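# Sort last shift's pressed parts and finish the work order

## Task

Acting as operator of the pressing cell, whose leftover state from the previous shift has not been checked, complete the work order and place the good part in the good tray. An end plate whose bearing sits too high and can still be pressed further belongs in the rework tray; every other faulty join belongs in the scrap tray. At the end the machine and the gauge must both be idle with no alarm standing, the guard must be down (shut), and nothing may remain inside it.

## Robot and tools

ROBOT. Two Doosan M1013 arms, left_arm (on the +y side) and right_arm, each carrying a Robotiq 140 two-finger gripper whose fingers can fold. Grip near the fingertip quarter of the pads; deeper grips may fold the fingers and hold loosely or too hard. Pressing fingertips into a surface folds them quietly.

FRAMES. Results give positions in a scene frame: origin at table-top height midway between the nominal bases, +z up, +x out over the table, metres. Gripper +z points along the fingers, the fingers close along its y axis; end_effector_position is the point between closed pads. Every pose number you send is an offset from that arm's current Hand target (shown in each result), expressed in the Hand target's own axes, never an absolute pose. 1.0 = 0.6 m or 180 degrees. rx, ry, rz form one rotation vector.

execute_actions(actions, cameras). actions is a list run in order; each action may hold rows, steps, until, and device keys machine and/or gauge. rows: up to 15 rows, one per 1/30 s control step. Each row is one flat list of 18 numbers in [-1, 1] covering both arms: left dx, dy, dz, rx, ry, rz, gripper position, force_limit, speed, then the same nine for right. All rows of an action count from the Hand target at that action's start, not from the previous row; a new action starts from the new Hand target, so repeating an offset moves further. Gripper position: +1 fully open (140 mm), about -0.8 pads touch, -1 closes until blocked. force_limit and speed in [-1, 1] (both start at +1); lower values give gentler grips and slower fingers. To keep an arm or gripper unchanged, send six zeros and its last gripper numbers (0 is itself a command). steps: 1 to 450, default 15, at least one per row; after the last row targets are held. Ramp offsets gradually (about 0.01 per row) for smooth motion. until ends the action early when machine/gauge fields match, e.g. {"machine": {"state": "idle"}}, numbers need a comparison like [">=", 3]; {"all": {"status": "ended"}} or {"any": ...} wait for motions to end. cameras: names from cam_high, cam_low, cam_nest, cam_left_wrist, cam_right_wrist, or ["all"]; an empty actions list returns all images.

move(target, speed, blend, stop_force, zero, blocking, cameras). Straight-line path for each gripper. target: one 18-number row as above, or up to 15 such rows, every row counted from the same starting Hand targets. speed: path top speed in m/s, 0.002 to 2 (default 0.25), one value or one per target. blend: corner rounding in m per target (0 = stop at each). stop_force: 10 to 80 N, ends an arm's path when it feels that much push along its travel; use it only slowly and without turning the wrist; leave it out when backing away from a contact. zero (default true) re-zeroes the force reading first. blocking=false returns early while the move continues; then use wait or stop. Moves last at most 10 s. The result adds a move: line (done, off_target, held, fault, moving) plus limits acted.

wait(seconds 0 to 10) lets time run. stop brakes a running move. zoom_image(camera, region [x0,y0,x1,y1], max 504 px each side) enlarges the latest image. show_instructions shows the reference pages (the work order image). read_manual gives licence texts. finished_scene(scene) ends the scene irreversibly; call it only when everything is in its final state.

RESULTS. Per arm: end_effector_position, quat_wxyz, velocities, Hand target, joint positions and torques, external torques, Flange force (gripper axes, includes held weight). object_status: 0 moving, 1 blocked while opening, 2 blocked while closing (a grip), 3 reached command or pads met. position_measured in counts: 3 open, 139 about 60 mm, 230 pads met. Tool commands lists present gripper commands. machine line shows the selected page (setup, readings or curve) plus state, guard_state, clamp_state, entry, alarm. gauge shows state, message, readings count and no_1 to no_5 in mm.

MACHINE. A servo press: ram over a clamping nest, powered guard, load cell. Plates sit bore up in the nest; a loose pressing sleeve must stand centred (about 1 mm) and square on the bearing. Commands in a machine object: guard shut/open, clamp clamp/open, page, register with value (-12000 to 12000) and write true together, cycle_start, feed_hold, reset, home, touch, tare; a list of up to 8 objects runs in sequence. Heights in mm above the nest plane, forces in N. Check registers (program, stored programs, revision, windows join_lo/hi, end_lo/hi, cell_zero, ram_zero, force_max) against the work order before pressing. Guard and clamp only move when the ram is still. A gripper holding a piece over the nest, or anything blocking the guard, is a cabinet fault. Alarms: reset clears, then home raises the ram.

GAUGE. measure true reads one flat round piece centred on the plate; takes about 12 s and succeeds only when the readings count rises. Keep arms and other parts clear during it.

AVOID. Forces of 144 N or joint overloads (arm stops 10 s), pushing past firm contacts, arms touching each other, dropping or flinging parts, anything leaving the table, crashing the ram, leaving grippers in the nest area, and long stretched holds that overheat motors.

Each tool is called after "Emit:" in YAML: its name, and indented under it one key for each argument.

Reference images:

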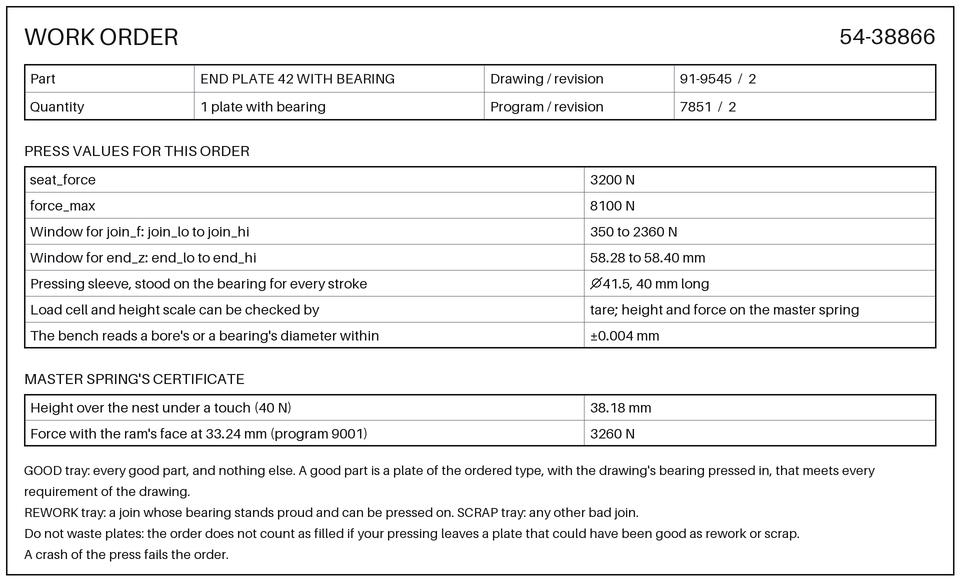

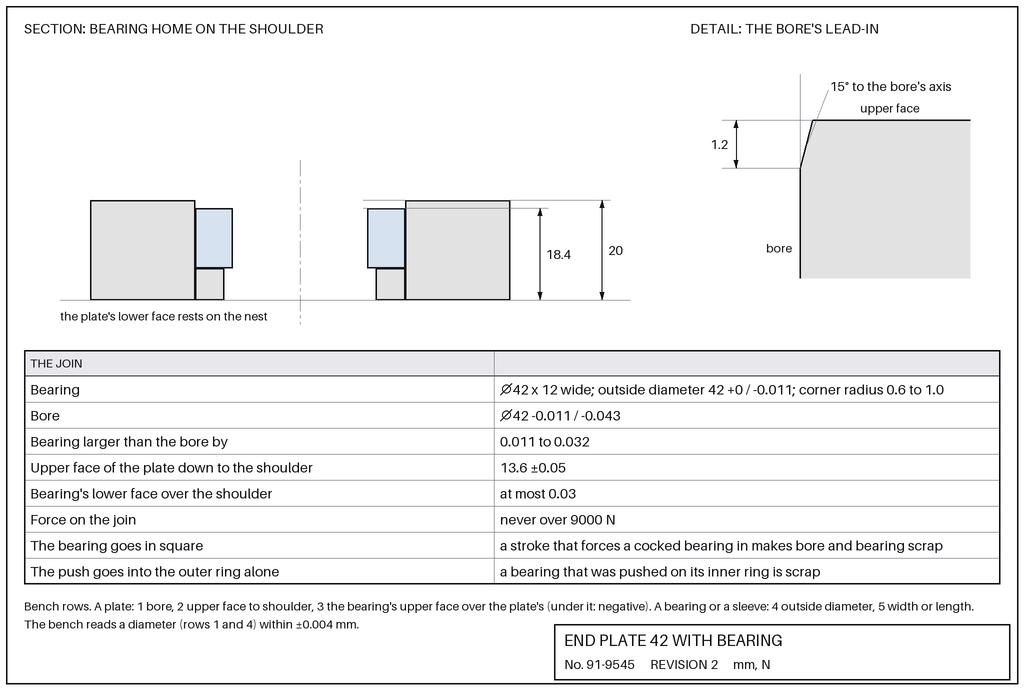

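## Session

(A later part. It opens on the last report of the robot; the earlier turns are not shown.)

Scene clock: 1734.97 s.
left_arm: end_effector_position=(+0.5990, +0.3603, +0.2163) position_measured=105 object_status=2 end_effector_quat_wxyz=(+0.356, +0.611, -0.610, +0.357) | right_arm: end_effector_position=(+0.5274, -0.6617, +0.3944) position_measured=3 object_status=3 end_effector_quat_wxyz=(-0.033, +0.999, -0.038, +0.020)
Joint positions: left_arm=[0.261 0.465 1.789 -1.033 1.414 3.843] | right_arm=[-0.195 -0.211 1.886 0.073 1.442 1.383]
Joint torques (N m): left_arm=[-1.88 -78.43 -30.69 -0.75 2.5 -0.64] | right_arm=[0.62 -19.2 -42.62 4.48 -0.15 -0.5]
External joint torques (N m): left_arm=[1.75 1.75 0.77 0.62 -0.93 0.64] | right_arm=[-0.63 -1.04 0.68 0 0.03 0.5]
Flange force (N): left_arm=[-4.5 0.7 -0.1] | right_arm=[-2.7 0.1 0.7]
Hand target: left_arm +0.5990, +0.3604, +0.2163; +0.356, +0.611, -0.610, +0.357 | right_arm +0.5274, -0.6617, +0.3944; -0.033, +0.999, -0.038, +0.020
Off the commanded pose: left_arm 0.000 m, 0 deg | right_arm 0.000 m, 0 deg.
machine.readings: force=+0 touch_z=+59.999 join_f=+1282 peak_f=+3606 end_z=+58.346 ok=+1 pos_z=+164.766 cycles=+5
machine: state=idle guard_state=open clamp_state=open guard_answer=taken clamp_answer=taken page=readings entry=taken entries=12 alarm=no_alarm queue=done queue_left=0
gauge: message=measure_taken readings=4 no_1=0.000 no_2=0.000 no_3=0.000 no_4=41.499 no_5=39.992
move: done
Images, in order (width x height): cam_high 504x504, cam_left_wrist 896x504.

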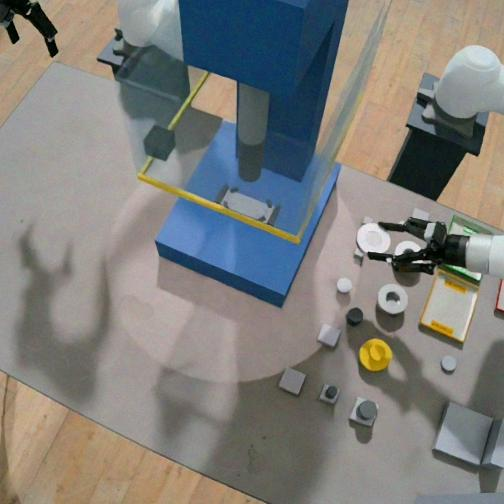

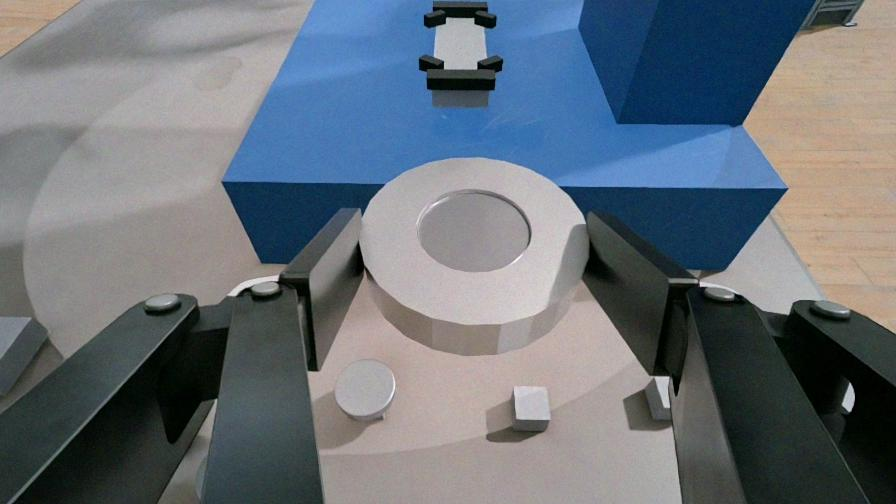

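Emit:
move:
  target: [-0.3617,0.315,-0.3137,0,0,0,-1,0,-1,0,0,0,0,0,0,1,1,1]
  speed: 0.18
  cameras: ["cam_high","cam_left_wrist"]

Emit:
zoom_image:
  camera: "cam_high"
  region: [360, 180, 504, 324]

Scene clock: 1742.07 s.
left_arm: end_effector_position=(+0.4098, +0.6306, +0.1194) position_measured=105 object_status=2 end_effector_quat_wxyz=(+0.356, +0.611, -0.610, +0.357) | right_arm: end_effector_position=(+0.5274, -0.6617, +0.3944) position_measured=3 object_status=3 end_effector_quat_wxyz=(-0.033, +0.999, -0.038, +0.020)
Joint positions: left_arm=[0.735 0.541 1.899 -0.727 1.56 4.199] | right_arm=[-0.195 -0.211 1.886 0.073 1.442 1.383]
Joint torques (N m): left_arm=[-1.69 -78.75 -24.26 0.55 3.28 -0.61] | right_arm=[0.77 -19.63 -42.33 4.46 -0.11 -0.48]
External joint torques (N m): left_arm=[1.66 1.64 0.86 0.34 -1.16 0.61] | right_arm=[-0.78 -0.62 0.41 0.02 -0.01 0.47]
Flange force (N): left_arm=[-4.4 2.5 1.2] | right_arm=[-1.7 0.6 0.4]
Hand target: left_arm +0.4098, +0.6306, +0.1194; +0.356, +0.611, -0.610, +0.357 | right_arm +0.5274, -0.6617, +0.3944; -0.033, +0.999, -0.038, +0.020
Off the commanded pose: left_arm 0.000 m, 0 deg | right_arm 0.000 m, 0 deg.
machine.readings: force=+0 touch_z=+59.999 join_f=+1282 peak_f=+3606 end_z=+58.346 ok=+1 pos_z=+164.766 cycles=+5
machine: state=idle guard_state=open clamp_state=open guard_answer=taken clamp_answer=taken page=readings entry=taken entries=12 alarm=no_alarm queue=done queue_left=0
gauge: message=measure_taken readings=4 no_1=0.000 no_2=0.000 no_3=0.000 no_4=41.499 no_5=39.992
move: done
Images, in order (width x height): cam_high 504x504, cam_left_wrist 896x504.

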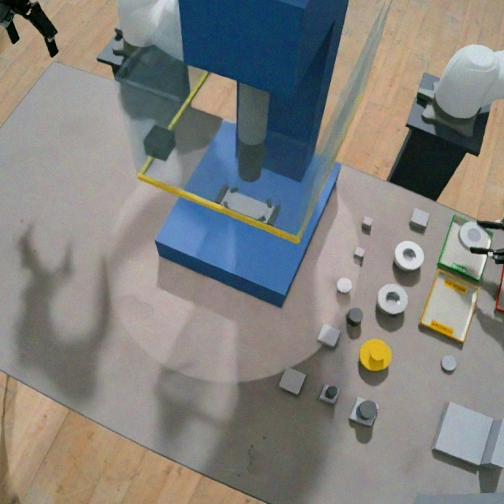

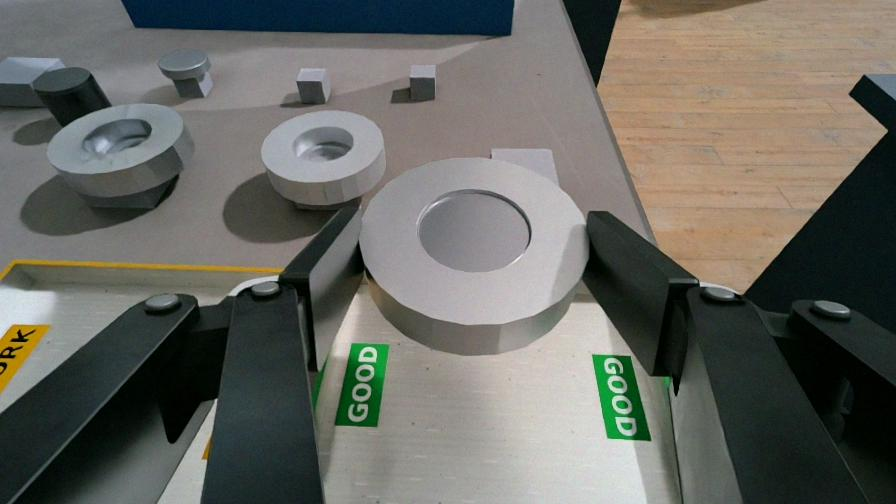

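Scaled by 3.500 from the camera's 504x504 image, which has a finer 720x720 frame.

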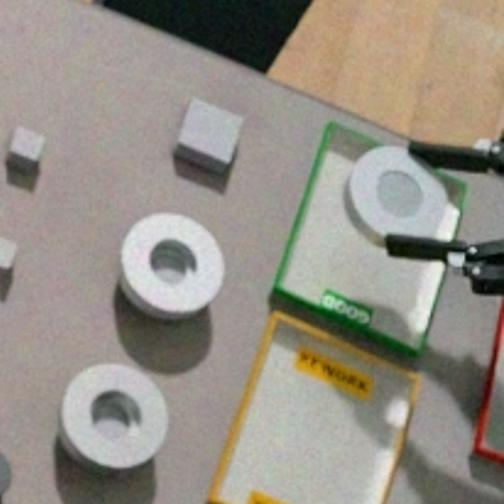

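Emit:
move:
  target: [-0.1073,0.02,0.0454,0,0,0,-1,0,-1,0,0,0,0,0,0,1,1,1]
  speed: 0.1
  cameras: ["cam_left_wrist"]

Emit:
move:
  target: [-0.058,0,0.0329,0,0,0,-1,0,-1,0,0,0,0,0,0,1,1,1]
  speed: 0.01
  stop_force: 10
  cameras: ["cam_left_wrist"]

Scene clock: 1750.60 s.
left_arm: end_effector_position=(+0.3979, +0.6385, +0.0500) position_measured=105 object_status=2 end_effector_quat_wxyz=(+0.356, +0.611, -0.610, +0.357) | right_arm: end_effector_position=(+0.5274, -0.6617, +0.3944) position_measured=3 object_status=3 end_effector_quat_wxyz=(-0.033, +0.999, -0.038, +0.020)
Joint positions: left_arm=[0.755 0.632 1.921 -0.715 1.483 4.283] | right_arm=[-0.195 -0.211 1.886 0.073 1.442 1.383]
Joint torques (N m): left_arm=[-2.06 -82.44 -20.29 0.7 3.39 -0.64] | right_arm=[0.43 -19.63 -42.45 4.46 -0.16 -0.49]
External joint torques (N m): left_arm=[2.05 1.2 0.76 0.11 -1.18 0.64] | right_arm=[-0.37 -0.53 0.72 0 0.05 0.49]
Flange force (N): left_arm=[-3.7 3.3 1.1] | right_arm=[-1.8 -0.4 0.9]
Hand target: left_arm +0.3979, +0.6385, +0.0499; +0.356, +0.611, -0.610, +0.357 | right_arm +0.5274, -0.6617, +0.3944; -0.033, +0.999, -0.038, +0.020
Off the commanded pose: left_arm 0.000 m, 0 deg | right_arm 0.000 m, 0 deg.
machine.readings: force=+0 touch_z=+59.999 join_f=+1282 peak_f=+3606 end_z=+58.346 ok=+1 pos_z=+164.766 cycles=+5
machine: state=idle guard_state=open clamp_state=open guard_answer=taken clamp_answer=taken page=readings entry=taken entries=12 alarm=no_alarm queue=done queue_left=0
gauge: message=measure_taken readings=4 no_1=0.000 no_2=0.000 no_3=0.000 no_4=41.499 no_5=39.992
move: done
Images, in order (width x height): cam_left_wrist 896x504.

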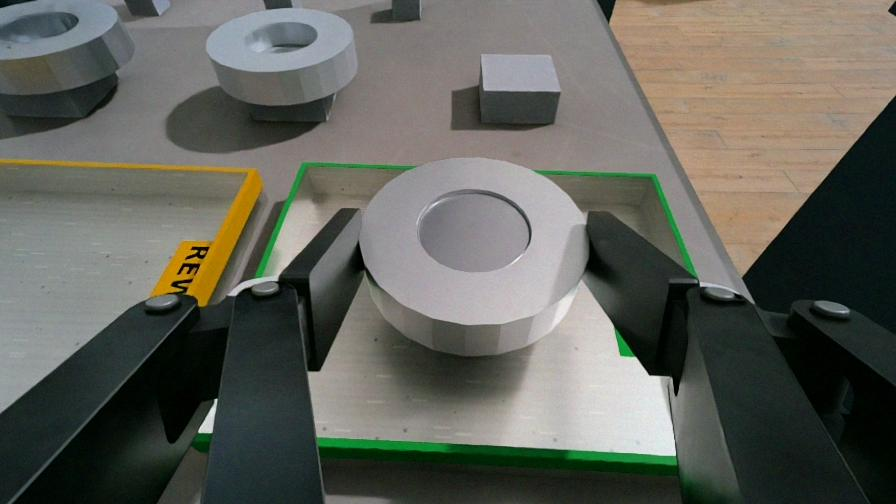

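Scene clock: 1753.30 s.
left_arm: end_effector_position=(+0.3979, +0.6384, +0.0290) position_measured=105 object_status=2 end_effector_quat_wxyz=(+0.356, +0.611, -0.610, +0.357) | right_arm: end_effector_position=(+0.5274, -0.6617, +0.3944) position_measured=3 object_status=3 end_effector_quat_wxyz=(-0.033, +0.999, -0.038, +0.020)
Joint positions: left_arm=[0.755 0.663 1.922 -0.717 1.459 4.304] | right_arm=[-0.195 -0.211 1.886 0.073 1.442 1.383]
Joint torques (N m): left_arm=[-4.61 -72.67 -15.83 2.23 -2.77 -0.55] | right_arm=[0.45 -19.37 -42.53 4.47 -0.14 -0.53]
External joint torques (N m): left_arm=[4.56 -9.87 -2.59 -1.47 5 0.55] | right_arm=[-0.44 -0.87 0.62 0.01 0.02 0.52]
Flange force (N): left_arm=[14.0 5.0 -14.9] | right_arm=[-2.3 -0.4 0.7]
Hand target: left_arm +0.3979, +0.6384, +0.0290; +0.356, +0.611, -0.610, +0.357 (not the last commanded pose) | right_arm +0.5274, -0.6617, +0.3944; -0.033, +0.999, -0.038, +0.020
Off the commanded pose: left_arm 0.019 m, 0 deg | right_arm 0.000 m, 0 deg.
machine.readings: force=+0 touch_z=+59.999 join_f=+1282 peak_f=+3606 end_z=+58.346 ok=+1 pos_z=+164.766 cycles=+5
machine: state=idle guard_state=open clamp_state=open guard_answer=taken clamp_answer=taken page=readings entry=taken entries=12 alarm=no_alarm queue=done queue_left=0
gauge: message=measure_taken readings=4 no_1=0.000 no_2=0.000 no_3=0.000 no_4=41.499 no_5=39.992
move: contact (left_arm)
Images, in order (width x height): cam_left_wrist 896x504.

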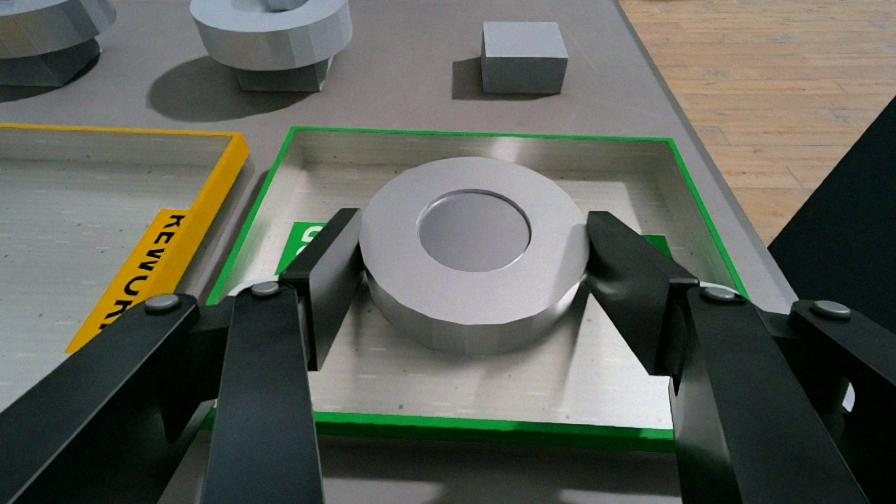

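Emit:
execute_actions:
  actions:
    - {"rows":[[0,0,0,0,0,0,0.3,-1,-1,0,0,0,0,0,0,1,1,1]],"steps":50}

Emit:
move:
  target:
    - [0.03,0,-0.09,0,0,0,0.3,-1,-1,0,0,0,0,0,0,1,1,1]
    - [0.12,0,-0.25,0,0,0,0.3,-1,-1,0,0,0,0,0,0,1,1,1]
  speed: [0.06,0.15]
  blend: 0.02
  cameras: ["cam_high","cam_left_wrist","cam_nest"]

Emit:
execute_actions:
  actions:
    - {"machine":{"guard":"shut"},"steps":120,"until":{"machine":{"guard_state":"shut"}}}

Scene clock: 1759.30 s.
left_arm: end_effector_position=(+0.3979, +0.6384, +0.0290) position_measured=91 object_status=3 end_effector_quat_wxyz=(+0.356, +0.611, -0.610, +0.357) | right_arm: end_effector_position=(+0.5274, -0.6617, +0.3944) position_measured=3 object_status=3 end_effector_quat_wxyz=(-0.033, +0.999, -0.038, +0.020)
Joint positions: left_arm=[0.755 0.663 1.922 -0.717 1.459 4.304] | right_arm=[-0.195 -0.211 1.886 0.073 1.442 1.383]
Joint torques (N m): left_arm=[-1.96 -82.4 -18.71 1.03 2.59 -0.62] | right_arm=[0.37 -19.03 -42.61 4.5 -0.1 -0.48]
External joint torques (N m): left_arm=[1.96 -0.09 0.44 -0.26 -0.35 0.62] | right_arm=[-0.38 -1.25 0.63 -0.01 -0.03 0.48]
Flange force (N): left_arm=[-1.2 3.1 -0.3] | right_arm=[-2.9 -0.5 0.7]
Hand target: left_arm +0.3979, +0.6384, +0.0290; +0.356, +0.611, -0.610, +0.357 | right_arm +0.5274, -0.6617, +0.3944; -0.033, +0.999, -0.038, +0.020
Off the commanded pose: left_arm 0.000 m, 0 deg | right_arm 0.000 m, 0 deg.
machine.readings: force=+0 touch_z=+59.999 join_f=+1282 peak_f=+3606 end_z=+58.346 ok=+1 pos_z=+164.766 cycles=+5
machine: state=idle guard_state=open clamp_state=open guard_answer=taken clamp_answer=taken page=readings entry=taken entries=12 alarm=no_alarm queue=done queue_left=0
gauge: message=measure_taken readings=4 no_1=0.000 no_2=0.000 no_3=0.000 no_4=41.499 no_5=39.992

Scene clock: 1761.33 s.
left_arm: end_effector_position=(+0.3976, +0.7337, +0.1653) position_measured=91 object_status=3 end_effector_quat_wxyz=(+0.356, +0.611, -0.610, +0.357) | right_arm: end_effector_position=(+0.5274, -0.6617, +0.3944) position_measured=3 object_status=3 end_effector_quat_wxyz=(-0.033, +0.999, -0.038, +0.020)
Joint positions: left_arm=[0.851 0.563 1.74 -0.645 1.717 4.175] | right_arm=[-0.195 -0.211 1.886 0.073 1.442 1.383]
Joint torques (N m): left_arm=[-1.92 -83.64 -27.53 1.65 2.19 -0.64] | right_arm=[0.57 -19.44 -42.42 4.47 -0.12 -0.46]
External joint torques (N m): left_arm=[1.9 0.03 -0.32 -0.32 -0.1 0.64] | right_arm=[-0.59 -0.8 0.47 0.01 0 0.46]
Flange force (N): left_arm=[-1.5 1.8 -1.5] | right_arm=[-2.0 0.1 0.5]
Hand target: left_arm +0.3976, +0.7338, +0.1653; +0.356, +0.611, -0.610, +0.357 | right_arm +0.5274, -0.6617, +0.3944; -0.033, +0.999, -0.038, +0.020
Off the commanded pose: left_arm 0.000 m, 0 deg | right_arm 0.000 m, 0 deg.
machine.readings: force=+0 touch_z=+59.999 join_f=+1282 peak_f=+3606 end_z=+58.346 ok=+1 pos_z=+164.766 cycles=+5
machine: state=idle guard_state=open clamp_state=open guard_answer=taken clamp_answer=taken page=readings entry=taken entries=12 alarm=no_alarm queue=done queue_left=0
gauge: message=measure_taken readings=4 no_1=0.000 no_2=0.000 no_3=0.000 no_4=41.499 no_5=39.992
move: done
Images, in order (width x height): cam_high 504x504, cam_nest 504x504, cam_left_wrist 896x504.

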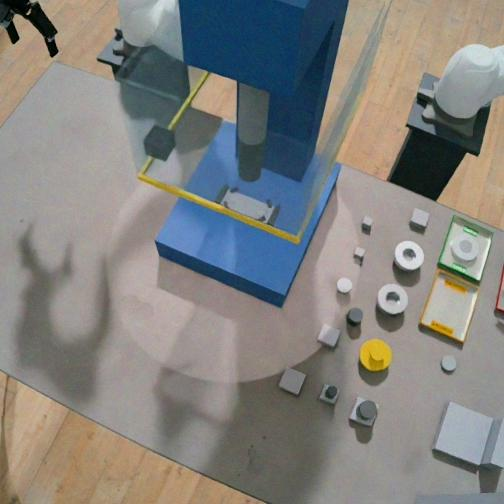

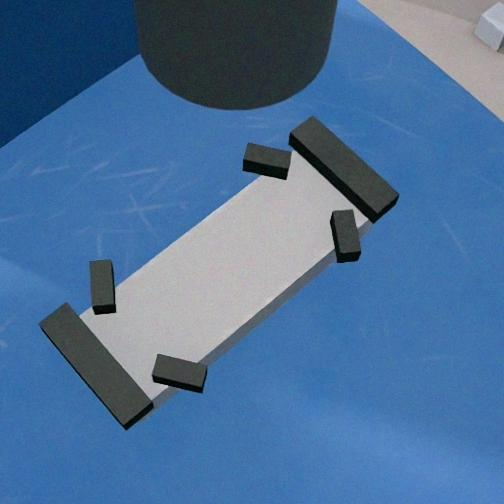

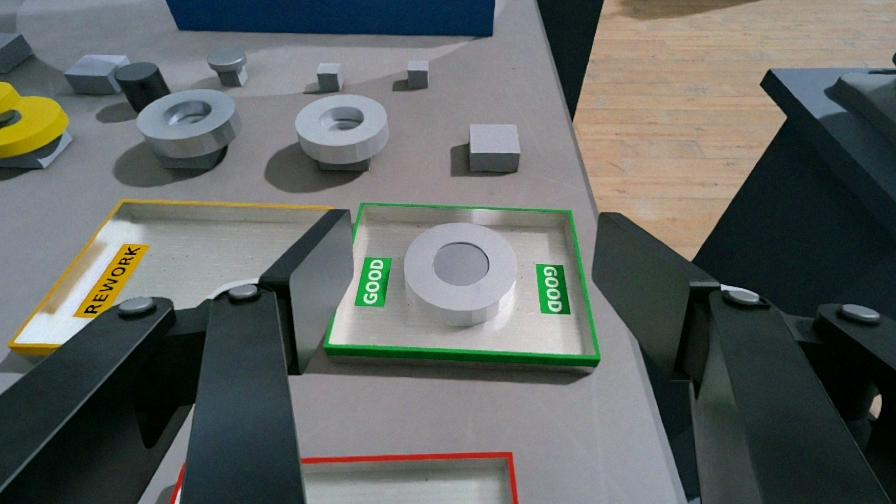

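Scene clock: 1763.03 s.
left_arm: end_effector_position=(+0.3976, +0.7338, +0.1653) position_measured=91 object_status=3 end_effector_quat_wxyz=(+0.356, +0.611, -0.610, +0.357) | right_arm: end_effector_position=(+0.5274, -0.6617, +0.3944) position_measured=3 object_status=3 end_effector_quat_wxyz=(-0.033, +0.999, -0.038, +0.020)
Joint positions: left_arm=[0.851 0.563 1.74 -0.645 1.717 4.175] | right_arm=[-0.195 -0.211 1.886 0.073 1.442 1.383]
Joint torques (N m): left_arm=[-1.82 -83.59 -27.98 1.69 2.45 -0.64] | right_arm=[0.25 -19.56 -42.38 4.49 -0.1 -0.49]
External joint torques (N m): left_arm=[1.79 -0.2 -0.13 -0.34 -0.36 0.64] | right_arm=[-0.3 -0.65 0.48 -0.02 -0.01 0.49]
Flange force (N): left_arm=[-1.2 2.1 -0.7] | right_arm=[-1.7 -0.6 0.6]
Hand target: left_arm +0.3976, +0.7338, +0.1653; +0.356, +0.611, -0.610, +0.357 | right_arm +0.5274, -0.6617, +0.3944; -0.033, +0.999, -0.038, +0.020
Tool commands: left_gripper/position=+0.3 left_gripper/force_limit=-1.0 left_gripper/speed=-1.0 right_gripper/position=+1.0 right_gripper/force_limit=+1.0 right_gripper/speed=+1.0
Off the commanded pose: left_arm 0.000 m, 0 deg | right_arm 0.000 m, 0 deg.
machine.readings: force=+0 touch_z=+59.999 join_f=+1282 peak_f=+3606 end_z=+58.346 ok=+1 pos_z=+164.766 cycles=+5
machine: state=idle guard_state=shut clamp_state=open guard_answer=taken clamp_answer=taken page=readings entry=taken entries=12 alarm=no_alarm queue=running queue_left=0
gauge: message=measure_taken readings=4 no_1=0.000 no_2=0.000 no_3=0.000 no_4=41.499 no_5=39.992

Emit:
zoom_image:
  camera: "cam_left_wrist"
  region: [100, 60, 420, 200]

Scaled by 1.575 from the camera's 896x504 image, which has a finer 1280x720 frame.
This view is cut from an older image: the scene may have changed since it was taken.

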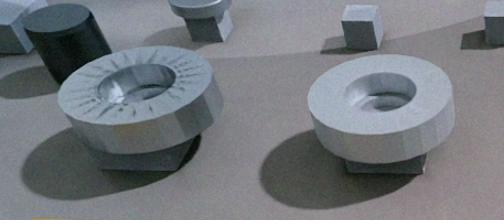

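Emit:
wait:
  seconds: 1

Emit:
finished_scene:
  scene: 1

Scene clock: 1767.47 s.
left_arm: end_effector_position=(+0.3976, +0.7338, +0.1653) position_measured=91 object_status=3 end_effector_quat_wxyz=(+0.356, +0.611, -0.610, +0.357) | right_arm: end_effector_position=(+0.5274, -0.6617, +0.3944) position_measured=3 object_status=3 end_effector_quat_wxyz=(-0.033, +0.999, -0.038, +0.020)
Joint positions: left_arm=[0.851 0.563 1.74 -0.645 1.717 4.175] | right_arm=[-0.195 -0.211 1.886 0.073 1.442 1.383]
Joint torques (N m): left_arm=[-2.07 -83.24 -27.93 1.6 2.43 -0.64] | right_arm=[0.39 -19.57 -42.55 4.49 -0.13 -0.49]
External joint torques (N m): left_arm=[2.1 -0.35 0.14 -0.27 -0.34 0.64] | right_arm=[-0.39 -0.64 0.66 -0.02 0.01 0.49]
Flange force (N): left_arm=[-1.0 3.0 -0.5] | right_arm=[-1.9 -0.3 0.9]
Hand target: left_arm +0.3976, +0.7338, +0.1653; +0.356, +0.611, -0.610, +0.357 | right_arm +0.5274, -0.6617, +0.3944; -0.033, +0.999, -0.038, +0.020
Tool commands: left_gripper/position=+0.3 left_gripper/force_limit=-1.0 left_gripper/speed=-1.0 right_gripper/position=+1.0 right_gripper/force_limit=+1.0 right_gripper/speed=+1.0
Off the commanded pose: left_arm 0.000 m, 0 deg | right_arm 0.000 m, 0 deg.
machine.readings: force=+0 touch_z=+59.999 join_f=+1282 peak_f=+3606 end_z=+58.346 ok=+1 pos_z=+164.766 cycles=+5
machine: state=idle guard_state=shut clamp_state=open guard_answer=taken clamp_answer=taken page=readings entry=taken entries=12 alarm=no_alarm queue=done queue_left=0
gauge: message=measure_taken readings=4 no_1=0.000 no_2=0.000 no_3=0.000 no_4=41.499 no_5=39.992
wait: 1.00 s; at rest from the start

The scene is finished: the task was done.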